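# Place bottles on ledges matching their cap colours

## Task

Put every bottle upright on the wall ledge whose coloured label strip has the same colour as that bottle's cap, so that the bottle's entire base rests on that ledge.

## Robot and tools

Robot: two seven-joint arms, left_arm and right_arm, each ending in a two-finger gripper. Equal joint values on the two arms produce mirrored postures. Two fixed cameras, cam_high and cam_low (896x504 each), provide images, and a calibration (K, distortion, T_world_to_cam) is supplied for each.

Scene frame: the origin lies on the plane z = 0, directly under the midpoint between the two arm bases, which sit 0.70 m higher. +z is up. +x is forward, the direction both arms face. left_arm is on the +y side; the arm names do not correspond to image sides. Positions are in metres. Orientations are quaternions written w, x, y, z. Reported hand positions and orientations can be wrong by a few centimetres, more when the arm reaches far.

Gripper axes: the fingers point along the gripper's +z and close along its y. end_effector_position is the point between the closed finger pads, just under 1 cm behind the tips. Closing pushes the fingertips about 17 mm farther along +z, and almost all of that happens while the pads are more than 70 mm apart.

The row: each target row is 16 numbers, one list covering both arms. First come left_arm's x, y, z, qw, qx, qy, qz, opening, then right_arm's same eight. The row is always complete, even if only one arm moves. x, y, z and the quaternion form an absolute pose in the scene frame. The opening runs from -1 (closed) to +1 (fully open, 0.145 m). Going from open to closed takes at least about 0.5 s. An arm meant to hold still should be sent the same full pose every time, taken from the last result before it stopped, together with its desired opening. Re-sending the measured pose eases an ongoing press. To keep an orientation, repeat the same target quaternion in every row rather than copying the result's, which may drift. To leave a gripper unchanged, repeat its current command; a 0 there is a real command.

execute_actions(actions, cameras): actions is a list of actions. Each action is a table of up to 15 rows, and each row lasts one 1/30 s control step. If a table has fewer than 15 rows, its last row is held for the remaining steps. Both arms' action is refused if any target lies more than 0.6 m from that gripper's position at the action's start, measured along any of the gripper's current axes. The whole call is refused if the first action fails that check against the last reported state, or if any action is malformed. An empty list simply returns the state and images. cameras lists the images to return: null or ["all"] returns every camera, [] returns none, and an unknown name invalidates the call.

move(target, speed, blend, opening_speed, blocking, cameras): drives each gripper in a straight line from its Hand target to the given absolute pose. target is either one 16-number row or a list of up to 15 rows used as waypoints; there is no distance limit. speed is in m/s, from 0.002 to 1.1, default 0.25, given as one number or one per waypoint. Rotation is capped at twice that value in rad/s. blend, in metres, rounds the corners at intermediate waypoints; 0 stops at each one. opening_speed is the rate of change of the opening per second on the -1..1 scale, at least 0.2. A later waypoint's new opening is applied only after arrival, once everything is at rest. The whole move is limited to 10 s. Paths make no detour around obstacles or the other arm. Grippers lag behind the path and can overshoot speed, especially when the arm is almost straight. Faster moves, and targets placed farther beyond a contact point, hit and press harder. blocking=false returns after about 0.5 s while the move continues; issuing a new move replaces the running one. The result adds a move: line. done means at rest within 3 mm and 2 degrees. The line can also read off_target, moving, held (a check withheld steps, or a clearance stop) or fault. limits=paced means the command was clipped. Any arm not named in the line is done. Neither done nor off_target indicates contact.

wait(seconds 0 to 10): the simulation runs with the last commands held, and a running move carries on. stop(): brakes the running move, and needs room to do so. zoom_image(camera cam_high or cam_low, region [x0,y0,x1,y1] in pixels, at most 504x504): returns a closer view of the newest image. read_manual(section "licences"). finished_scene(scene 1 or 2) ends the scene permanently. The goal must then hold without the robot.

Controller behaviour: the commanded orientation is clipped to within 32 degrees of the measured one. When the arm cannot reach both, position takes priority. A single action may stop short, at the Hand target shown in the result, so send the remainder in the next action. Large wrist rotations can swing the elbow.

Results: gripper poses, Hand target, Tool commands, Joint positions (the final value is the opening in metres), grip_measured (same scale as the commanded opening), Joint velocities ("within noise" when still), Joint torques (the drive's full output; numbers 3 and 4 wrap at ±28 N m), and, for execute_actions only, positions at some of the steps. Time used shows elapsed time. MOTOR HOT appears at 85 °C. At 100 °C an OVER-TEMPERATURE FAULT stops the arm for 30 to 60 s or more. Carrying loads, stretching out and pushing against unreachable poses all heat the motors.

Gripping: to hold something, command an opening clearly below grip_measured. The larger the gap, the harder the squeeze, up to about 10 N per pad for objects up to 11 cm wide. Closing fast squeezes harder.

Avoid: knocking objects out of the work area, which ends the scene; drops; releasing objects that are still moving; slams and hard pushes; arm-to-arm collisions or presses, including closing one gripper on the other's fingers. The clearance check does not prevent gripper-to-gripper contact. Loose objects may occasionally get a small push.

Each tool is called after ">>>" as a command line: name --argument value for each argument, lists and objects as JSON in quotes; but a table of rows of numbers goes row by row, as --pt "numbers of a row", without its own name.

## Session

>>> execute_actions --actions '[]'

Scene clock: 0.00 s.
left_arm: end_effector_position=(+0.3554, +0.1334, +0.3763) grip_measured=+1.00 end_effector_quat_wxyz=(-0.040, -0.585, +0.680, -0.440) | right_arm: end_effector_position=(+0.4020, -0.0846, +0.4120) grip_measured=+1.00 end_effector_quat_wxyz=(+0.172, +0.783, +0.024, +0.598)
Joint positions: left_arm=[0.476 0.652 -0.724 1.144 -0.177 -0.294 0.656 0.145] | right_arm=[0.249 -0.096 -0.415 1.14 -0.092 0.203 -0.635 0.145]
Joint velocities: within noise
Joint torques (N m): no reading
Motor temperatures (°C): left_arm=[23 20 24 22 21 24 21] | right_arm=[21 23 24 21 21 21 22]
Hand target: left_arm +0.3554, +0.1334, +0.3763; -0.040, -0.585, +0.680, -0.440 | right_arm +0.4020, -0.0846, +0.4120; +0.172, +0.783, +0.024, +0.598
Tool commands: left_gripper/opening=+1.0 right_gripper/opening=+1.0

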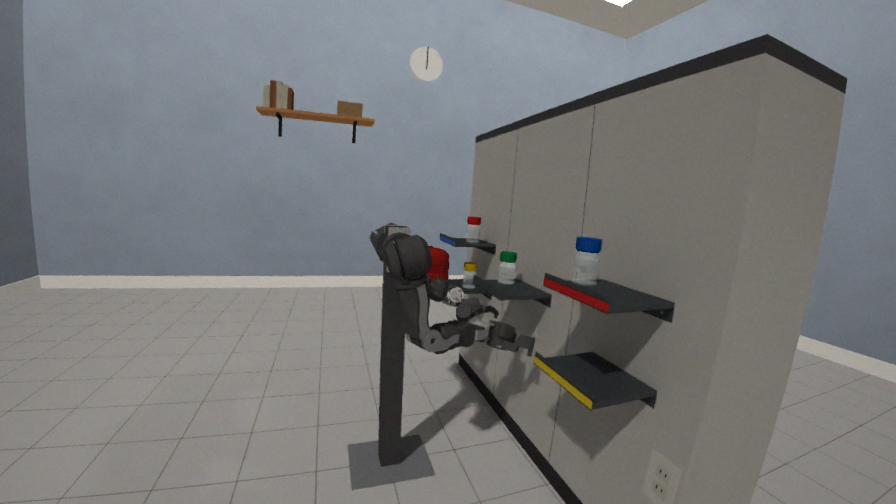

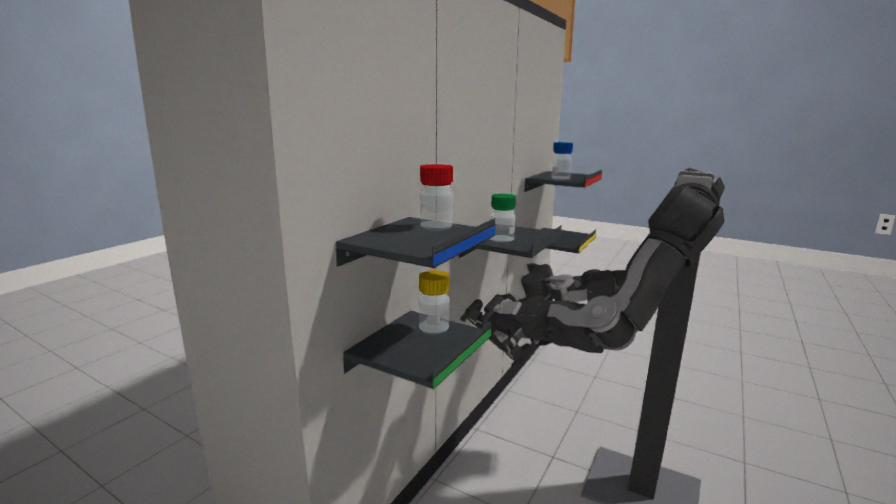

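>>> zoom_image --camera "cam_high" --region '[420, 180, 700, 420]'

>>> zoom_image --camera "cam_low" --region '[320, 120, 640, 400]'

Scaled by 1.800 from the camera's 896x504 image, which has a finer 1280x720 frame.

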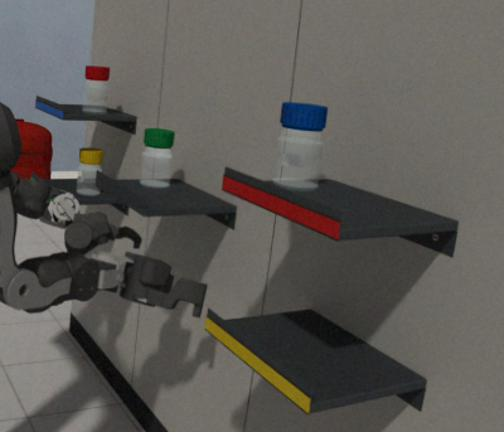

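Scaled by 1.575 from the camera's 896x504 image, which has a finer 1280x720 frame.

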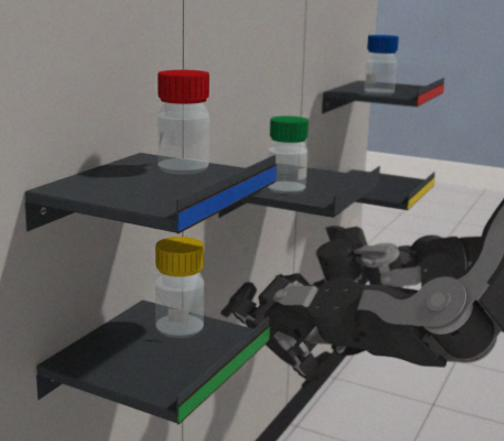

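>>> move --pt "0.24 0.2 0.42 -0.0616 0.7044 0.0616 0.7044 1 0.3 -0.15 0.45 0.0 0.7071 0 0.7071 1" --pt "0.22 0.3 0.74 -0.0616 0.7044 0.0616 0.7044 1 0.22 -0.2 0.6 0.0 0.7071 0 0.7071 1" --speed 0.2

Scene clock: 147.00 s.
left_arm: end_effector_position=(+0.2203, +0.2995, +0.7414) grip_measured=+1.00 end_effector_quat_wxyz=(-0.037, +0.699, +0.015, +0.714) | right_arm: end_effector_position=(+0.2202, -0.2002, +0.5987) grip_measured=+1.00 end_effector_quat_wxyz=(-0.026, +0.647, +0.025, +0.761)
Joint positions: left_arm=[-0.68 0.854 1.438 2.432 1.584 0.78 -0.249 0.145] | right_arm=[-0.964 0.699 0.221 2.442 0.516 -0.282 -0.336 0.145]
Joint velocities: within noise
Joint torques (N m): left_arm=[0.65 3.42 0.92 0.13 0.09 -0.53 -0.07] | right_arm=[-0.59 2.41 2.45 3.4 -0.01 -0.54 0.17]
Motor temperatures (°C): left_arm=[26 21 25 23 22 24 21] | right_arm=[23 23 23 23 21 21 21]
Hand target: left_arm +0.2202, +0.3005, +0.7400; -0.037, +0.701, +0.018, +0.712 | right_arm +0.2202, -0.2002, +0.5994; -0.027, +0.646, +0.027, +0.763
Off the commanded pose: left_arm 0.002 m, 6 deg | right_arm 0.001 m, 10 deg.
joint read past its limit (left arm) — joint 4 (elbow), upper limit, where the elbow is as bent as it goes.
joint read past its limit (right arm) — joint 4 (elbow), upper limit, where the elbow is as bent as it goes.
joint sent to its limit (left arm) — joint 4 (elbow), upper limit, where the elbow is as bent as it goes; joint 5 (forearm roll), upper limit; joint 6 (wrist pitch), upper limit. The joint targets are off in orientation, not in position.
joint sent to its limit (right arm) — joint 4 (elbow), upper limit, where the elbow is as bent as it goes. The joint targets are off in orientation, not in position.
move: off_target (left_arm, right_arm)

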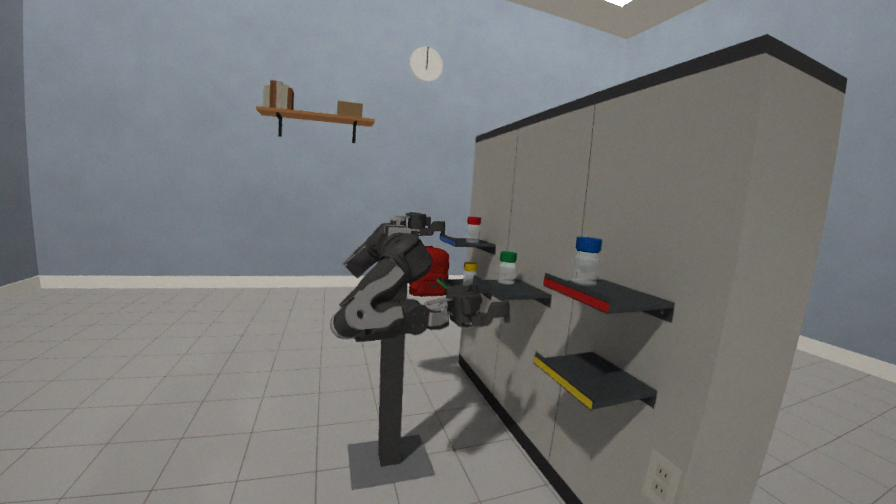

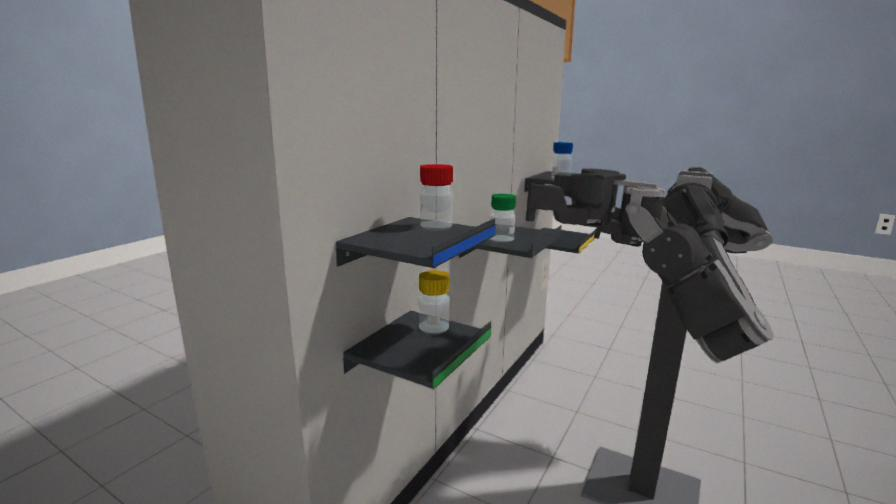

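>>> zoom_image --camera "cam_low" --region '[400, 120, 640, 280]'

>>> zoom_image --camera "cam_high" --region '[380, 190, 560, 330]'

Scaled by 2.100 from the camera's 896x504 image, which has a finer 1280x720 frame.

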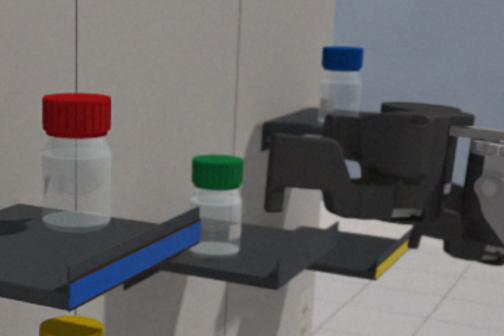

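Scaled by 2.800 from the camera's 896x504 image, which has a finer 1280x720 frame.

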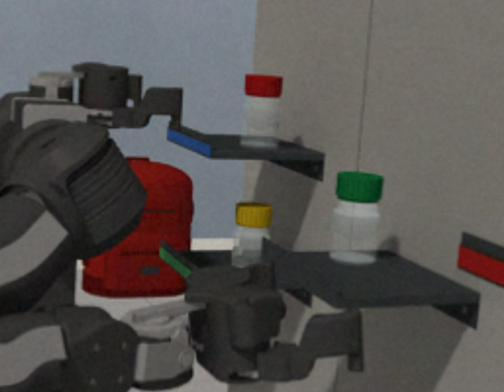

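>>> move --pt "0.24 0.2 0.6 0 0.7071 0 0.7071 1 0.22 -0.2 0.6 0.0 0.7071 0 0.7071 1" --pt "0.3 0.15 0.42 0 0.7071 0 0.7071 1 0.22 -0.2 0.6 0.0 0.7071 0 0.7071 1" --pt "0.22 0.2 0.6 0 0.7071 0 0.7071 1 0.22 -0.2 0.6 0.0 0.7071 0 0.7071 1" --speed 0.2 --cameras '[]'

Scene clock: 211.33 s.
left_arm: end_effector_position=(+0.2203, +0.2001, +0.6003) grip_measured=+1.00 end_effector_quat_wxyz=(+0.029, +0.641, -0.027, +0.767) | right_arm: end_effector_position=(+0.2202, -0.2000, +0.5988) grip_measured=+1.00 end_effector_quat_wxyz=(-0.027, +0.647, +0.026, +0.761)
Joint positions: left_arm=[-0.85 0.349 0.312 2.435 0.458 -0.126 0.006 0.145] | right_arm=[-0.965 0.702 0.222 2.442 0.518 -0.283 -0.336 0.145]
Joint velocities: within noise
Joint torques (N m): left_arm=[-1.15 2.04 1.01 4.27 0.19 -0.67 0.2] | right_arm=[-0.67 2.52 2.43 3.43 0 -0.53 0.1]
Motor temperatures (°C): left_arm=[24 22 24 22 21 24 21] | right_arm=[21 23 24 22 20 21 21]
Hand target: left_arm +0.2203, +0.2002, +0.5994; +0.029, +0.642, -0.029, +0.766 | right_arm +0.2202, -0.2002, +0.5995; -0.028, +0.646, +0.027, +0.762
Off the commanded pose: left_arm 0.000 m, 11 deg | right_arm 0.001 m, 10 deg.
joint read past its limit (left arm) — joint 4 (elbow), upper limit, where the elbow is as bent as it goes.
joint read past its limit (right arm) — joint 4 (elbow), upper limit, where the elbow is as bent as it goes.
joint sent to its limit (left arm) — joint 4 (elbow), upper limit, where the elbow is as bent as it goes. The joint targets are off in orientation, not in position.
joint sent to its limit (right arm) — joint 4 (elbow), upper limit, where the elbow is as bent as it goes. The joint targets are off in orientation, not in position.
move: off_target (left_arm, right_arm)
No camera images: "cameras" was empty.

>>> move --pt "0.25 0.34 0.735 -0.0616 0.7044 0.0616 0.7044 1 0.25 -0.30 0.735 0.0616 0.7044 -0.0616 0.7044 1" --speed 0.2

>>> zoom_image --camera "cam_low" --region '[400, 120, 640, 280]'

>>> zoom_image --camera "cam_high" --region '[420, 190, 660, 330]'

Scene clock: 256.03 s.
left_arm: end_effector_position=(+0.2503, +0.3393, +0.7359) grip_measured=+1.00 end_effector_quat_wxyz=(-0.060, +0.703, +0.060, +0.706) | right_arm: end_effector_position=(+0.2498, -0.2998, +0.7367) grip_measured=+1.00 end_effector_quat_wxyz=(+0.062, +0.698, -0.057, +0.712)
Joint positions: left_arm=[-0.727 0.98 1.322 2.262 1.516 0.643 -0.311 0.145] | right_arm=[-0.399 0.952 1.074 2.425 1.559 0.783 -0.565 0.145]
Joint velocities: within noise
Joint torques (N m): left_arm=[0.83 4.34 2.15 0.8 0.06 -0.52 -0.06] | right_arm=[0.88 4.42 1.21 0.58 -0.09 -0.25 -0.18]
Motor temperatures (°C): left_arm=[23 21 24 23 21 25 21] | right_arm=[21 23 24 22 20 21 21]
Hand target: left_arm +0.2500, +0.3399, +0.7350; -0.062, +0.704, +0.061, +0.704 | right_arm +0.2501, -0.3002, +0.7347; +0.063, +0.700, -0.059, +0.709
Off the commanded pose: left_arm 0.001 m, 0 deg | right_arm 0.002 m, 1 deg.
joint sent to its limit (right arm) — joint 5 (forearm roll), upper limit; joint 6 (wrist pitch), upper limit. The joint targets still meet the commanded pose.
move: done

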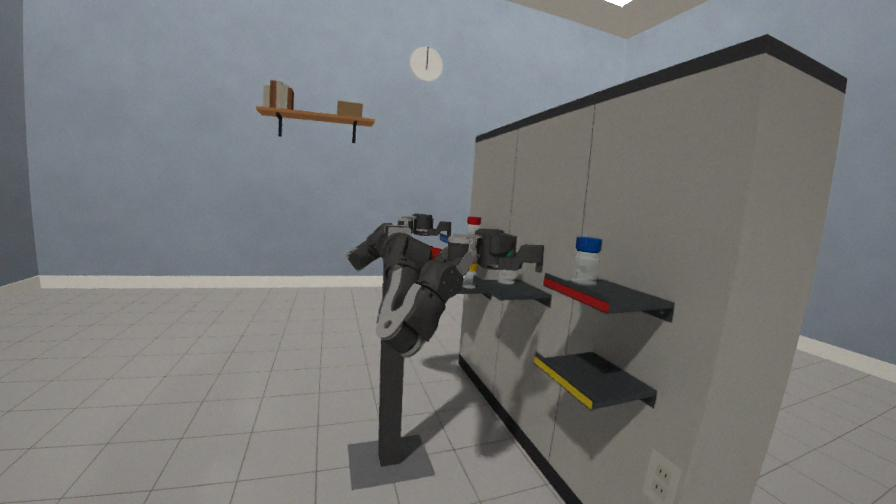

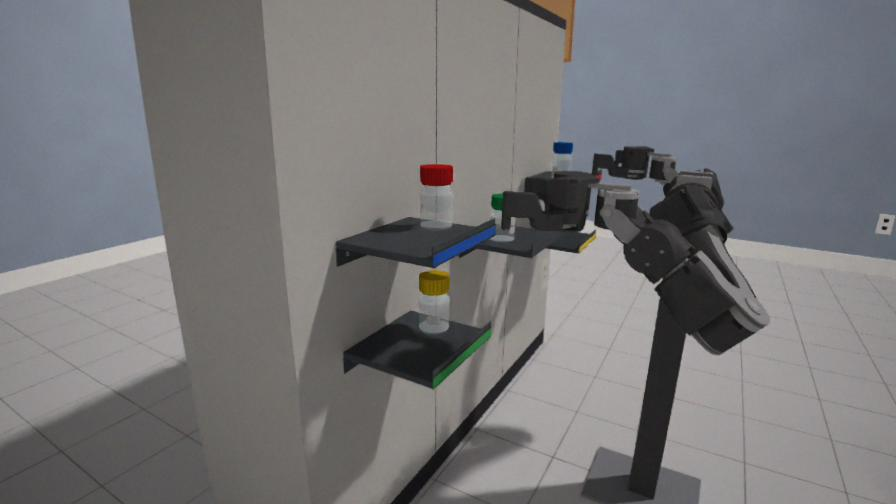

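Scaled by 2.100 from the camera's 896x504 image, which has a finer 1280x720 frame.

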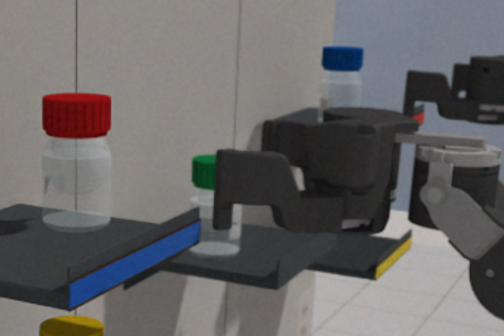

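Scaled by 2.100 from the camera's 896x504 image, which has a finer 1280x720 frame.

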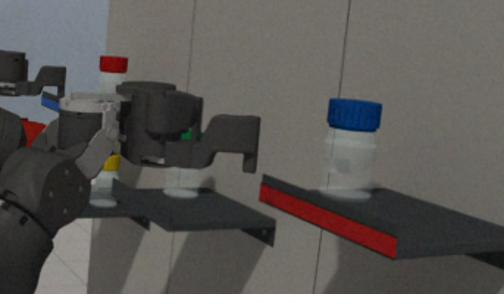

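>>> move --pt "0.21 0.33 0.7 -0.0616 0.7044 0.0616 0.7044 1 0.22 -0.28 0.70 0.0616 0.7044 -0.0616 0.7044 1" --pt "0.25 0.35 0.54 -0.0616 0.7044 0.0616 0.7044 1 0.22 -0.22 0.60 0.0 0.7071 -0.0 0.7071 1" --speed 0.2

>>> zoom_image --camera "cam_low" --region '[380, 190, 620, 400]'

>>> zoom_image --camera "cam_high" --region '[400, 200, 600, 330]'

Scene clock: 295.30 s.
left_arm: end_effector_position=(+0.2499, +0.3510, +0.5406) grip_measured=+1.00 end_effector_quat_wxyz=(-0.063, +0.704, +0.064, +0.705) | right_arm: end_effector_position=(+0.2201, -0.2207, +0.5991) grip_measured=+1.00 end_effector_quat_wxyz=(-0.026, +0.671, +0.026, +0.740)
Joint positions: left_arm=[-0.693 0.549 0.581 1.941 0.759 -0.056 0.07 0.145] | right_arm=[-0.777 0.197 0.523 2.441 0.521 0.093 0.239 0.145]
Joint velocities: within noise
Joint torques (N m): left_arm=[0.2 4.21 1.69 3.9 0.14 -0.69 0.21] | right_arm=[-0.46 1.23 0.35 3.71 0.21 -0.52 -0.04]
Motor temperatures (°C): left_arm=[23 22 25 22 21 25 21] | right_arm=[21 23 23 21 20 20 21]
Hand target: left_arm +0.2500, +0.3501, +0.5400; -0.062, +0.704, +0.062, +0.704 | right_arm +0.2202, -0.2203, +0.5995; -0.026, +0.670, +0.025, +0.741
Off the commanded pose: left_arm 0.001 m, 0 deg | right_arm 0.001 m, 7 deg.
joint sent to its limit (right arm) — joint 4 (elbow), upper limit, where the elbow is as bent as it goes. The joint targets are off in orientation, not in position.
move: off_target (right_arm)

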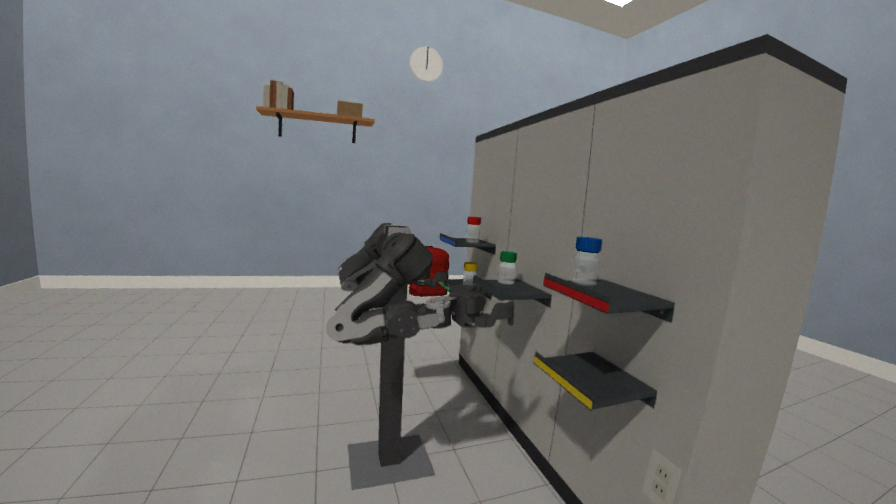

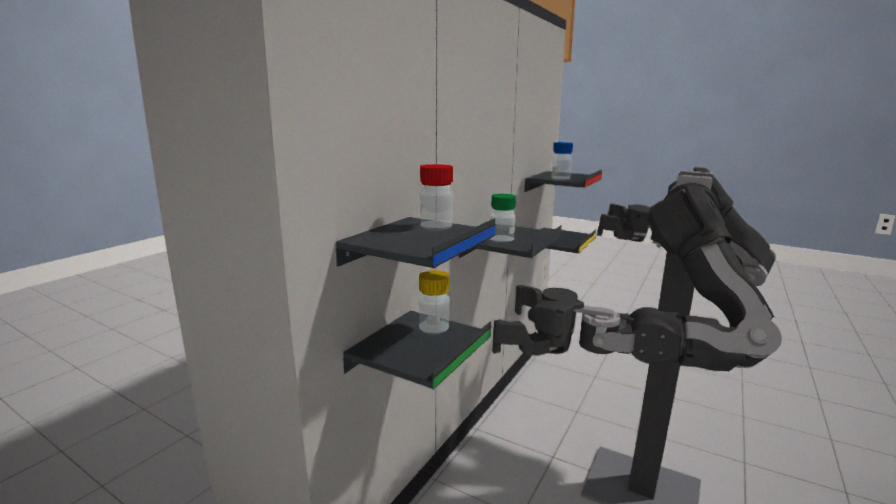

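Scaled by 2.100 from the camera's 896x504 image, which has a finer 1280x720 frame.

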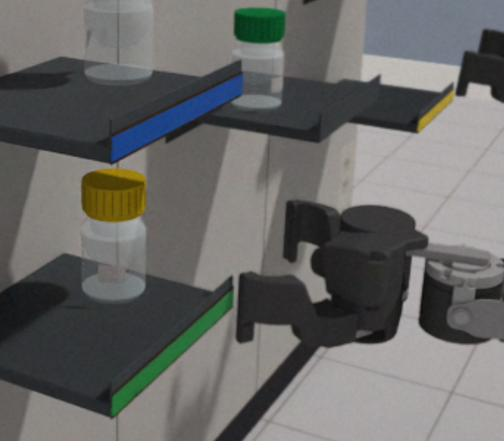

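Scaled by 2.520 from the camera's 896x504 image, which has a finer 1280x720 frame.

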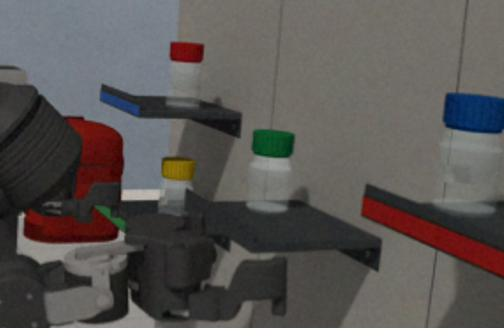

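>>> move --target '[0.372,0.372,0.542,-0.0616,0.7044,0.0616,0.7044,1,0.22,-0.22,0.60,0.0,0.7071,-0.0,0.7071,1]' --speed 0.1

>>> zoom_image --camera "cam_low" --region '[320, 220, 560, 400]'

>>> zoom_image --camera "cam_high" --region '[400, 220, 540, 330]'

Scene clock: 309.80 s.
left_arm: end_effector_position=(+0.3723, +0.3724, +0.5449) grip_measured=+1.00 end_effector_quat_wxyz=(-0.062, +0.701, +0.065, +0.708) | right_arm: end_effector_position=(+0.2201, -0.2208, +0.5993) grip_measured=+1.00 end_effector_quat_wxyz=(-0.025, +0.671, +0.025, +0.741)
Joint positions: left_arm=[0.005 0.716 0.197 1.475 0.704 0.051 0.032 0.145] | right_arm=[-0.776 0.196 0.523 2.441 0.519 0.093 0.239 0.145]
Joint velocities: within noise
Joint torques (N m): left_arm=[4.39 6.4 1.47 3.4 0.13 -0.62 0.24] | right_arm=[-0.49 1.2 0.43 3.79 0.21 -0.49 -0.01]
Motor temperatures (°C): left_arm=[23 22 24 22 21 25 21] | right_arm=[21 23 23 21 20 21 21]
Hand target: left_arm +0.3720, +0.3720, +0.5420; -0.062, +0.704, +0.062, +0.704 | right_arm +0.2202, -0.2203, +0.5995; -0.026, +0.670, +0.025, +0.741
Off the commanded pose: left_arm 0.003 m, 1 deg | right_arm 0.001 m, 7 deg.
joint sent to its limit (right arm) — joint 4 (elbow), upper limit, where the elbow is as bent as it goes. The joint targets are off in orientation, not in position.
move: off_target (right_arm)

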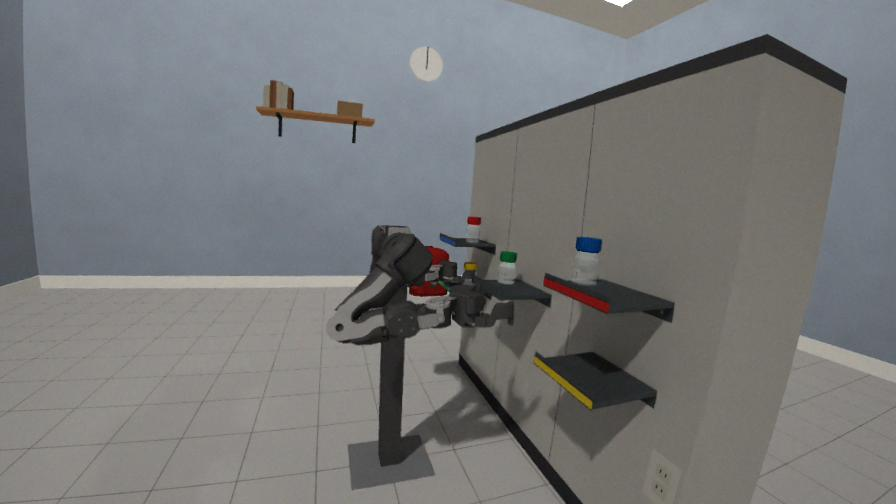

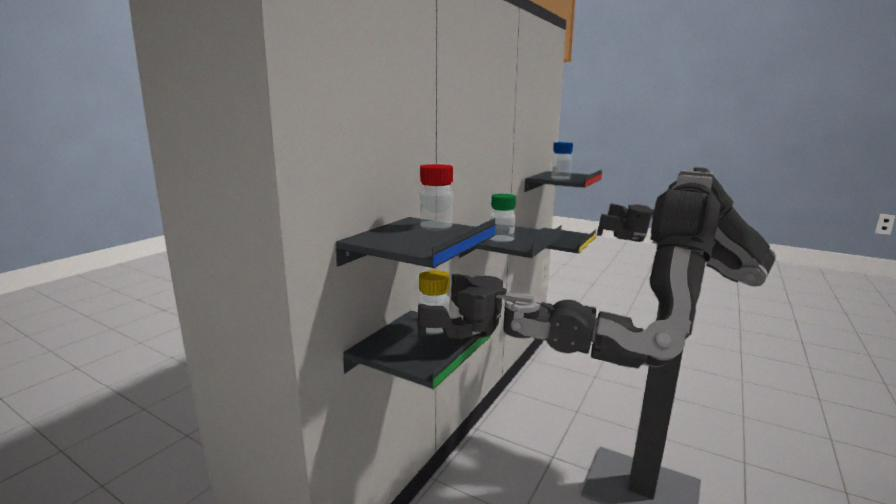

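Scaled by 2.100 from the camera's 896x504 image, which has a finer 1280x720 frame.

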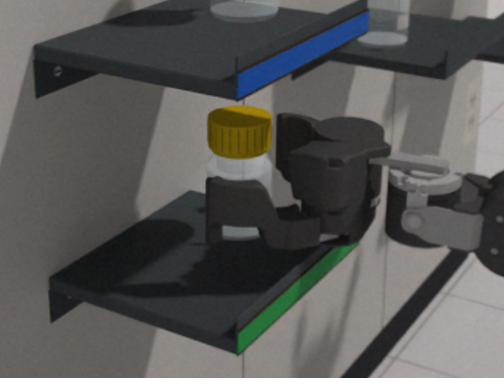

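Scaled by 3.600 from the camera's 896x504 image, which has a finer 1280x720 frame.

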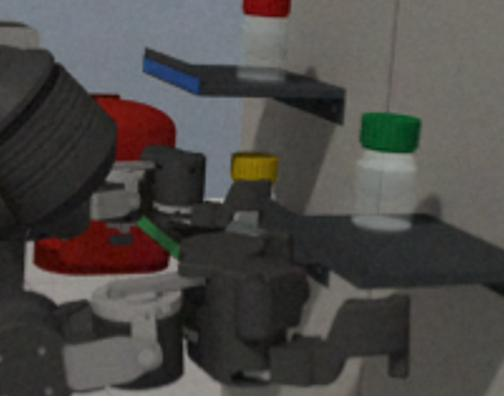

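>>> move --target '[0.372,0.372,0.542,-0.0616,0.7044,0.0616,0.7044,-0.6,0.22,-0.22,0.60,0.0,0.7071,-0.0,0.7071,1]' --speed 0.1 --opening_speed 1.5

>>> zoom_image --camera "cam_low" --region '[320, 220, 560, 400]'

>>> zoom_image --camera "cam_high" --region '[400, 220, 540, 330]'

Scene clock: 321.87 s.
left_arm: end_effector_position=(+0.3725, +0.3705, +0.5445) grip_measured=-0.26 end_effector_quat_wxyz=(-0.059, +0.702, +0.059, +0.707) | right_arm: end_effector_position=(+0.2202, -0.2209, +0.5993) grip_measured=+1.00 end_effector_quat_wxyz=(-0.025, +0.671, +0.025, +0.741)
Joint positions: left_arm=[0.004 0.716 0.197 1.475 0.701 0.052 0.044 0.056] | right_arm=[-0.776 0.195 0.523 2.441 0.519 0.093 0.239 0.145]
Joint velocities: within noise
Joint torques (N m): left_arm=[4.73 5.76 2.07 3.44 0.11 -0.59 -0.01] | right_arm=[-0.46 1.12 0.47 3.67 0.21 -0.51 -0.01]
Motor temperatures (°C): left_arm=[23 23 24 22 21 25 21] | right_arm=[21 23 23 21 20 21 21]
Hand target: left_arm +0.3720, +0.3720, +0.5420; -0.062, +0.704, +0.062, +0.704 | right_arm +0.2202, -0.2203, +0.5995; -0.026, +0.670, +0.025, +0.742
Off the commanded pose: left_arm 0.003 m, 1 deg | right_arm 0.001 m, 7 deg.
joint sent to its limit (right arm) — joint 4 (elbow), upper limit, where the elbow is as bent as it goes. The joint targets are off in orientation, not in position.
move: off_target (right_arm)

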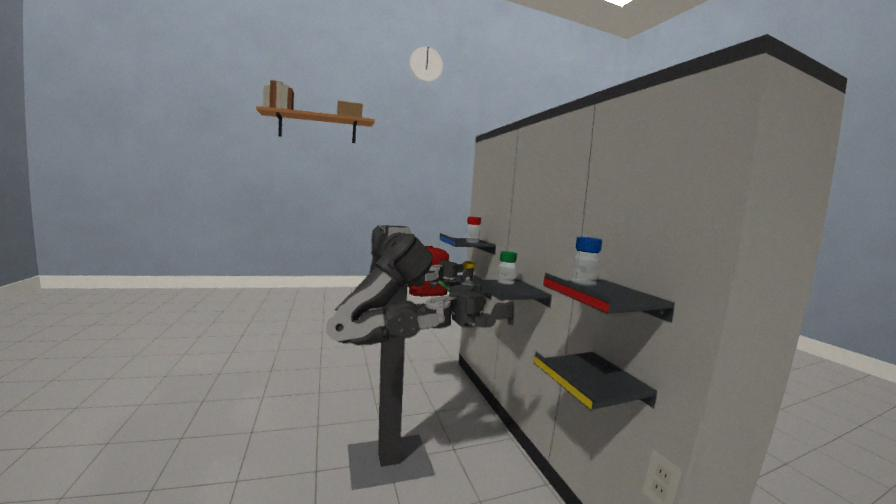

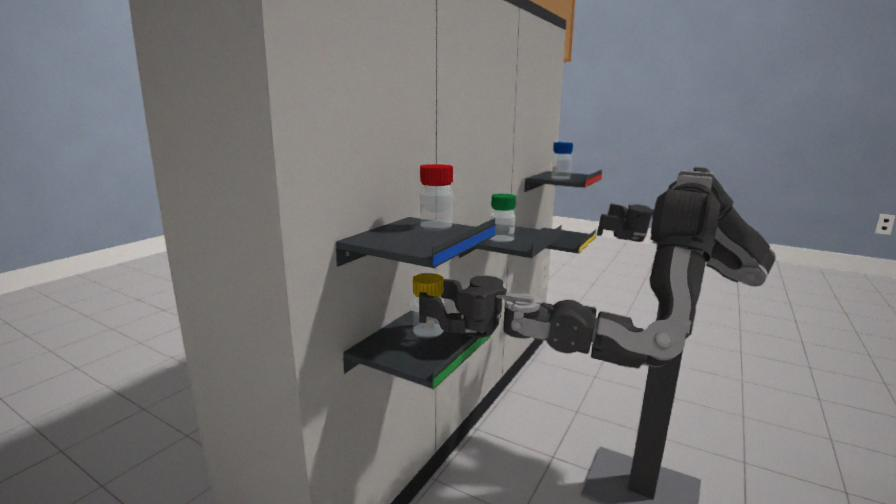

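Scaled by 2.100 from the camera's 896x504 image, which has a finer 1280x720 frame.

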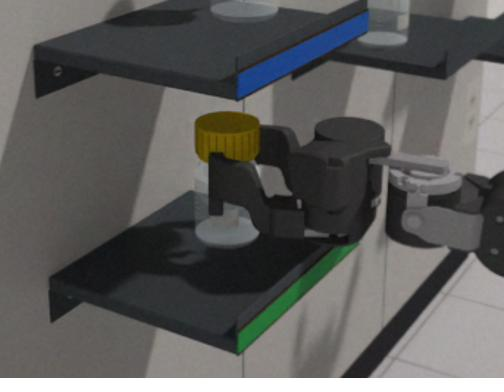

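Scaled by 3.600 from the camera's 896x504 image, which has a finer 1280x720 frame.

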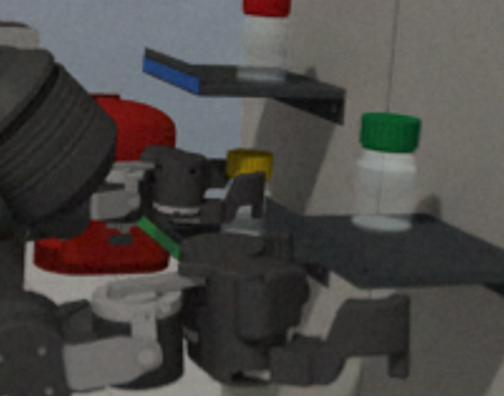

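>>> move --pt "0.372 0.370 0.575 -0.0616 0.7044 0.0616 0.7044 -0.6 0.22 -0.32 0.60 0.0 0.7071 -0.0 0.7071 1" --pt "0.22 0.33 0.585 -0.0616 0.7044 0.0616 0.7044 -0.6 0.22 -0.32 0.60 0.0 0.7071 -0.0 0.7071 1" --pt "0.24 -0.03 0.69 0.0616 0.7044 -0.0616 0.7044 -0.6 0.22 -0.32 0.60 0.0 0.7071 -0.0 0.7071 1" --speed 0.15 --blend 0.01

>>> zoom_image --camera "cam_low" --region '[400, 120, 640, 280]'

>>> zoom_image --camera "cam_high" --region '[420, 190, 600, 330]'

Scene clock: 356.73 s.
left_arm: end_effector_position=(+0.2370, +0.0464, +0.6741) grip_measured=-0.26 end_effector_quat_wxyz=(-0.011, +0.613, +0.011, +0.790) | right_arm: end_effector_position=(+0.2201, -0.3200, +0.5999) grip_measured=+1.00 end_effector_quat_wxyz=(+0.001, +0.707, -0.001, +0.707)
Joint positions: left_arm=[-0.247 -0.125 -0.859 2.435 -0.534 0.541 -0.505 0.056] | right_arm=[-0.788 0.434 0.907 2.187 0.859 0.204 0.352 0.145]
Joint velocities: within noise
Joint torques (N m): left_arm=[1.2 -2.47 -2.82 2.99 -0.3 -0.74 -0.07] | right_arm=[-0.78 4.18 2.97 2.56 0.38 -0.36 0.14]
Motor temperatures (°C): left_arm=[23 24 25 23 21 25 21] | right_arm=[21 23 23 22 20 21 21]
Hand target: left_arm +0.2361, +0.0447, +0.6747; -0.011, +0.611, +0.011, +0.792 | right_arm +0.2200, -0.3200, +0.6000; +0.000, +0.707, +0.000, +0.707
Off the commanded pose: left_arm 0.078 m, 19 deg | right_arm 0.000 m, 0 deg.
joint read past its limit (left arm) — joint 4 (elbow), upper limit, where the elbow is as bent as it goes.
move: held (left_arm; a check stopped the path); path passed 2 of 3 targets; limits=held
pose unreachable (left arm): on one or more control steps of this call, first in action 0 (counted from 0), this arm could not follow its commanded pose, so it was not sent that pose on those steps. It may still have moved: this result reports where it is.
cause: moving toward the commanded pose would bring two parts of the arm too close to each other (its base and another part of the arm, with joints 1 (shoulder pitch) to 6 (wrist pitch) between them).

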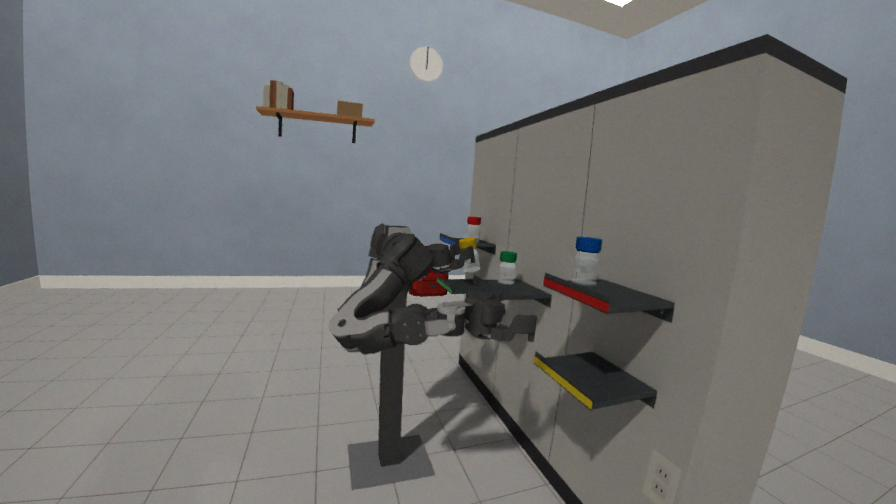

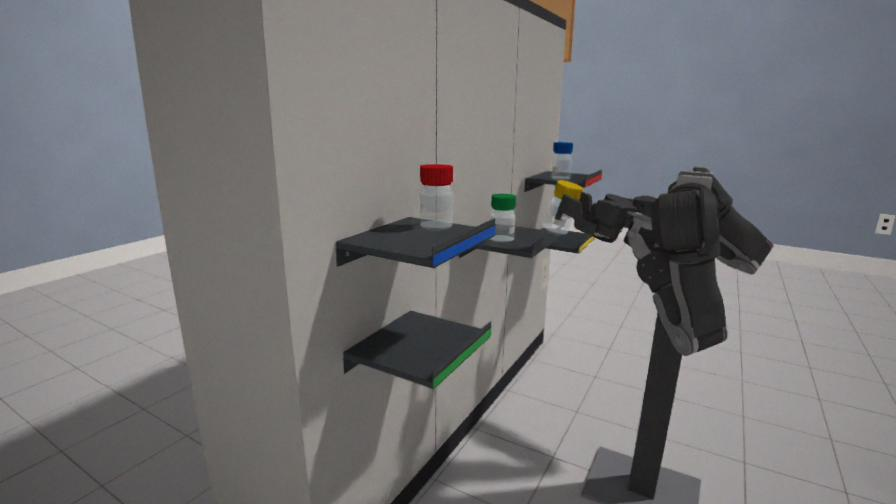

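Scaled by 2.100 from the camera's 896x504 image, which has a finer 1280x720 frame.

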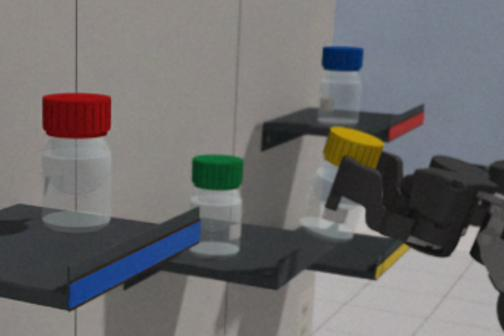

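Scaled by 2.800 from the camera's 896x504 image, which has a finer 1280x720 frame.

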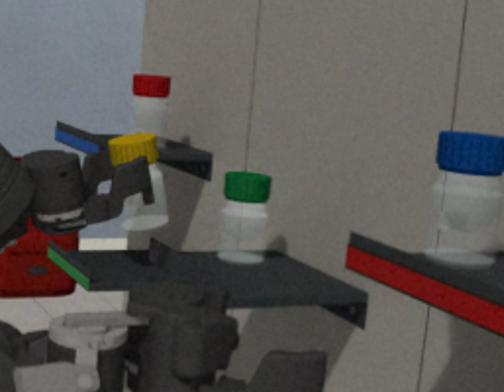

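>>> move --pt "0.30 0.04 0.69 0.0616 0.7044 -0.0616 0.7044 -0.6 0.22 -0.32 0.60 0.0 0.7071 -0.0 0.7071 1" --pt "0.31 -0.06 0.69 0.0923 0.7010 -0.0923 0.7010 -0.6 0.22 -0.32 0.60 0.0 0.7071 -0.0 0.7071 1" --speed 0.12

>>> zoom_image --camera "cam_low" --region '[400, 120, 640, 280]'

>>> zoom_image --camera "cam_high" --region '[420, 190, 600, 330]'

Scene clock: 374.30 s.
left_arm: end_effector_position=(+0.3105, -0.0611, +0.6879) grip_measured=-0.26 end_effector_quat_wxyz=(+0.095, +0.704, -0.093, +0.698) | right_arm: end_effector_position=(+0.2201, -0.3200, +0.5999) grip_measured=+1.00 end_effector_quat_wxyz=(+0.001, +0.707, -0.001, +0.707)
Joint positions: left_arm=[0.754 -0.084 -0.988 2.031 0.877 0.782 -1.295 0.056] | right_arm=[-0.788 0.434 0.907 2.187 0.859 0.204 0.352 0.145]
Joint velocities: within noise
Joint torques (N m): left_arm=[7.64 -2.12 0.94 3.55 -0.36 -0.2 -0.06] | right_arm=[-0.73 4 2.93 2.63 0.4 -0.37 0.11]
Motor temperatures (°C): left_arm=[23 23 24 22 21 25 21] | right_arm=[21 23 23 21 20 21 21]
Hand target: left_arm +0.3100, -0.0600, +0.6899; +0.092, +0.701, -0.092, +0.701 | right_arm +0.2200, -0.3200, +0.6000; +0.000, +0.707, +0.000, +0.707
Off the commanded pose: left_arm 0.002 m, 1 deg | right_arm 0.000 m, 0 deg.
joint sent to its limit (left arm) — joint 6 (wrist pitch), upper limit. The joint targets still meet the commanded pose.
move: done

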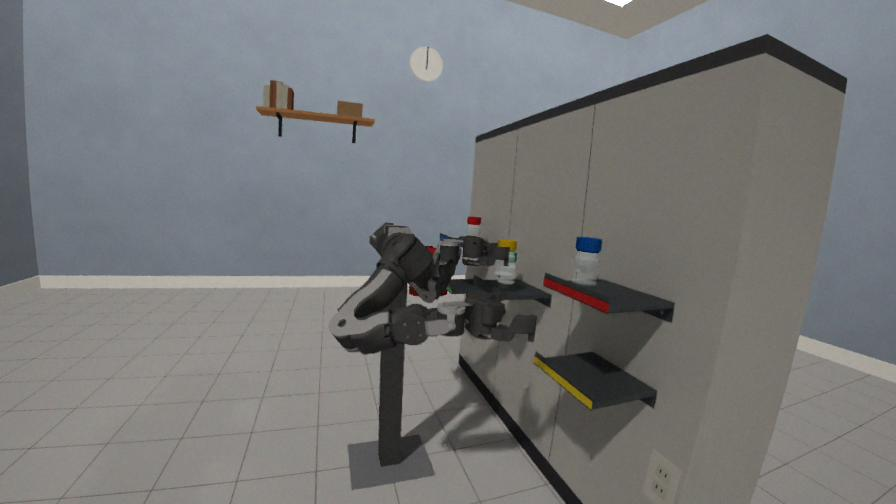

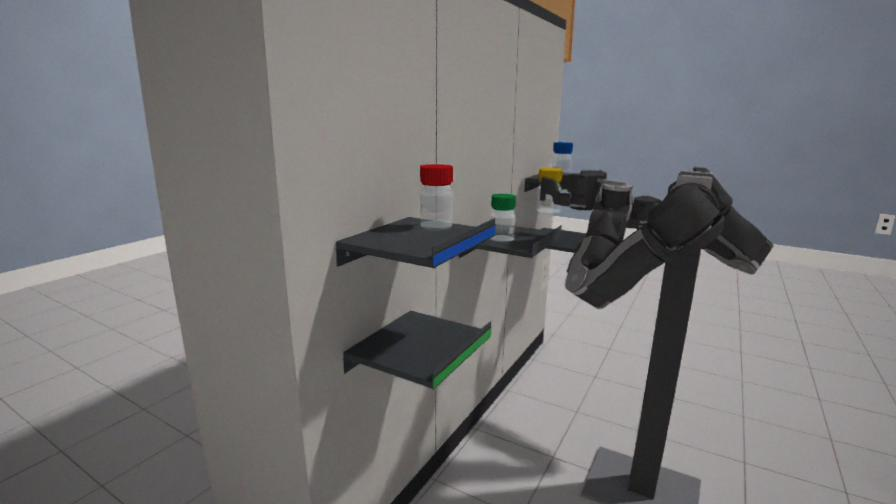

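Scaled by 2.100 from the camera's 896x504 image, which has a finer 1280x720 frame.

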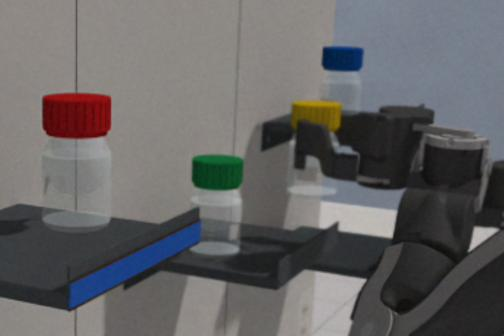

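Scaled by 2.800 from the camera's 896x504 image, which has a finer 1280x720 frame.

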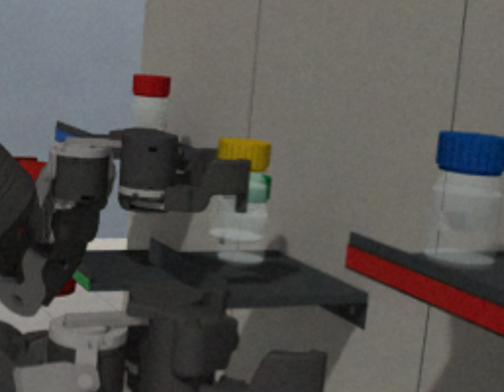

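>>> move --pt "0.385 -0.052 0.685 0.0923 0.7010 -0.0923 0.7010 -0.6 0.22 -0.32 0.60 0.0 0.7071 -0.0 0.7071 1" --pt "0.385 -0.052 0.648 0.0923 0.7010 -0.0923 0.7010 -0.6 0.22 -0.32 0.60 0.0 0.7071 -0.0 0.7071 1" --speed 0.1

>>> zoom_image --camera "cam_low" --region '[460, 140, 620, 260]'

>>> zoom_image --camera "cam_high" --region '[440, 210, 600, 330]'

Scene clock: 393.97 s.
left_arm: end_effector_position=(+0.3849, -0.0517, +0.6451) grip_measured=-0.26 end_effector_quat_wxyz=(+0.091, +0.706, -0.092, +0.697) | right_arm: end_effector_position=(+0.2201, -0.3200, +0.5999) grip_measured=+1.00 end_effector_quat_wxyz=(+0.001, +0.707, -0.001, +0.707)
Joint positions: left_arm=[0.846 0.09 -1.01 1.723 0.849 0.468 -0.984 0.056] | right_arm=[-0.788 0.434 0.907 2.187 0.859 0.204 0.352 0.145]
Joint velocities: within noise
Joint torques (N m): left_arm=[9.32 -1.65 1.84 3.48 -0.5 -0.66 0.21] | right_arm=[-0.86 3.84 3.07 2.59 0.39 -0.36 0.12]
Motor temperatures (°C): left_arm=[25 22 24 23 22 25 21] | right_arm=[21 23 23 21 20 21 21]
Hand target: left_arm +0.3850, -0.0520, +0.6480; +0.092, +0.701, -0.092, +0.701 | right_arm +0.2200, -0.3200, +0.6000; +0.000, +0.707, +0.000, +0.707
Off the commanded pose: left_arm 0.003 m, 1 deg | right_arm 0.000 m, 0 deg.
move: done

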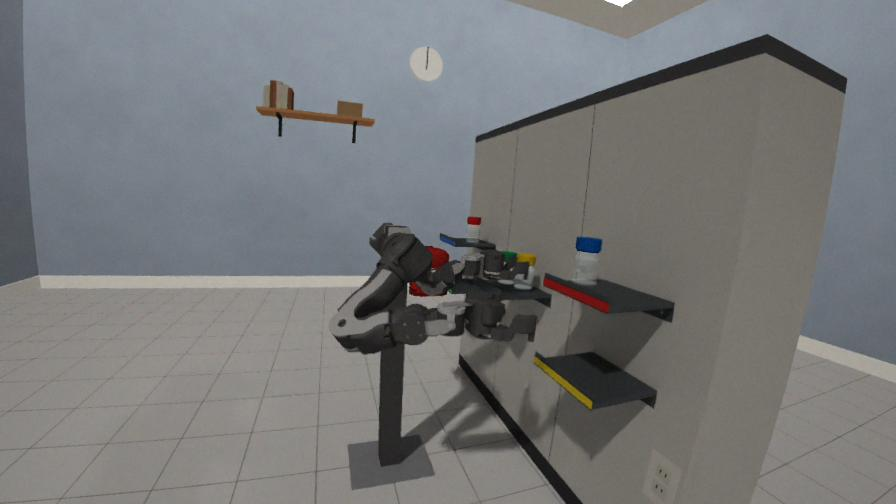

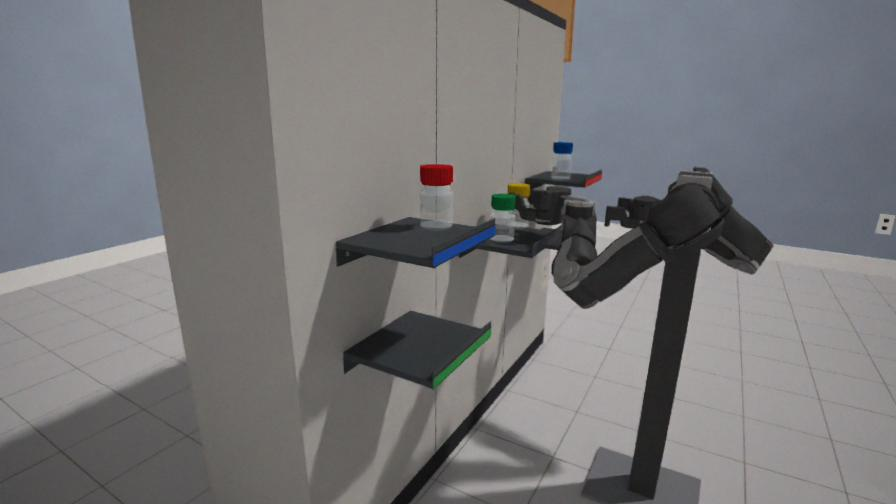

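Scaled by 3.150 from the camera's 896x504 image, which has a finer 1280x720 frame.

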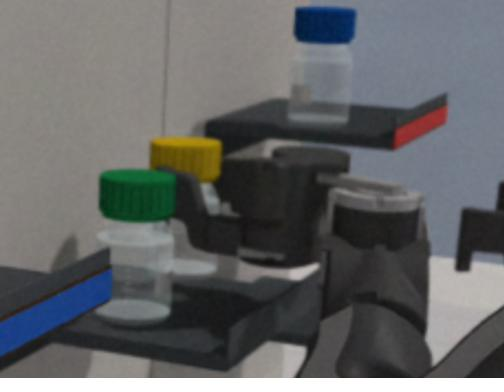

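Scaled by 3.150 from the camera's 896x504 image, which has a finer 1280x720 frame.

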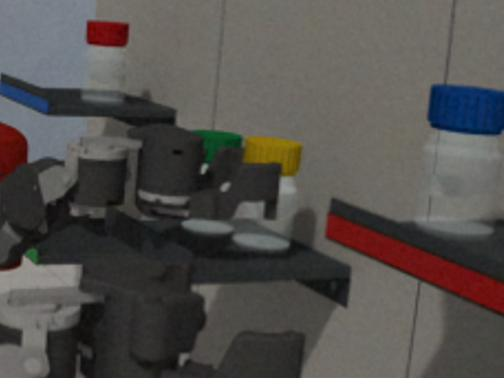

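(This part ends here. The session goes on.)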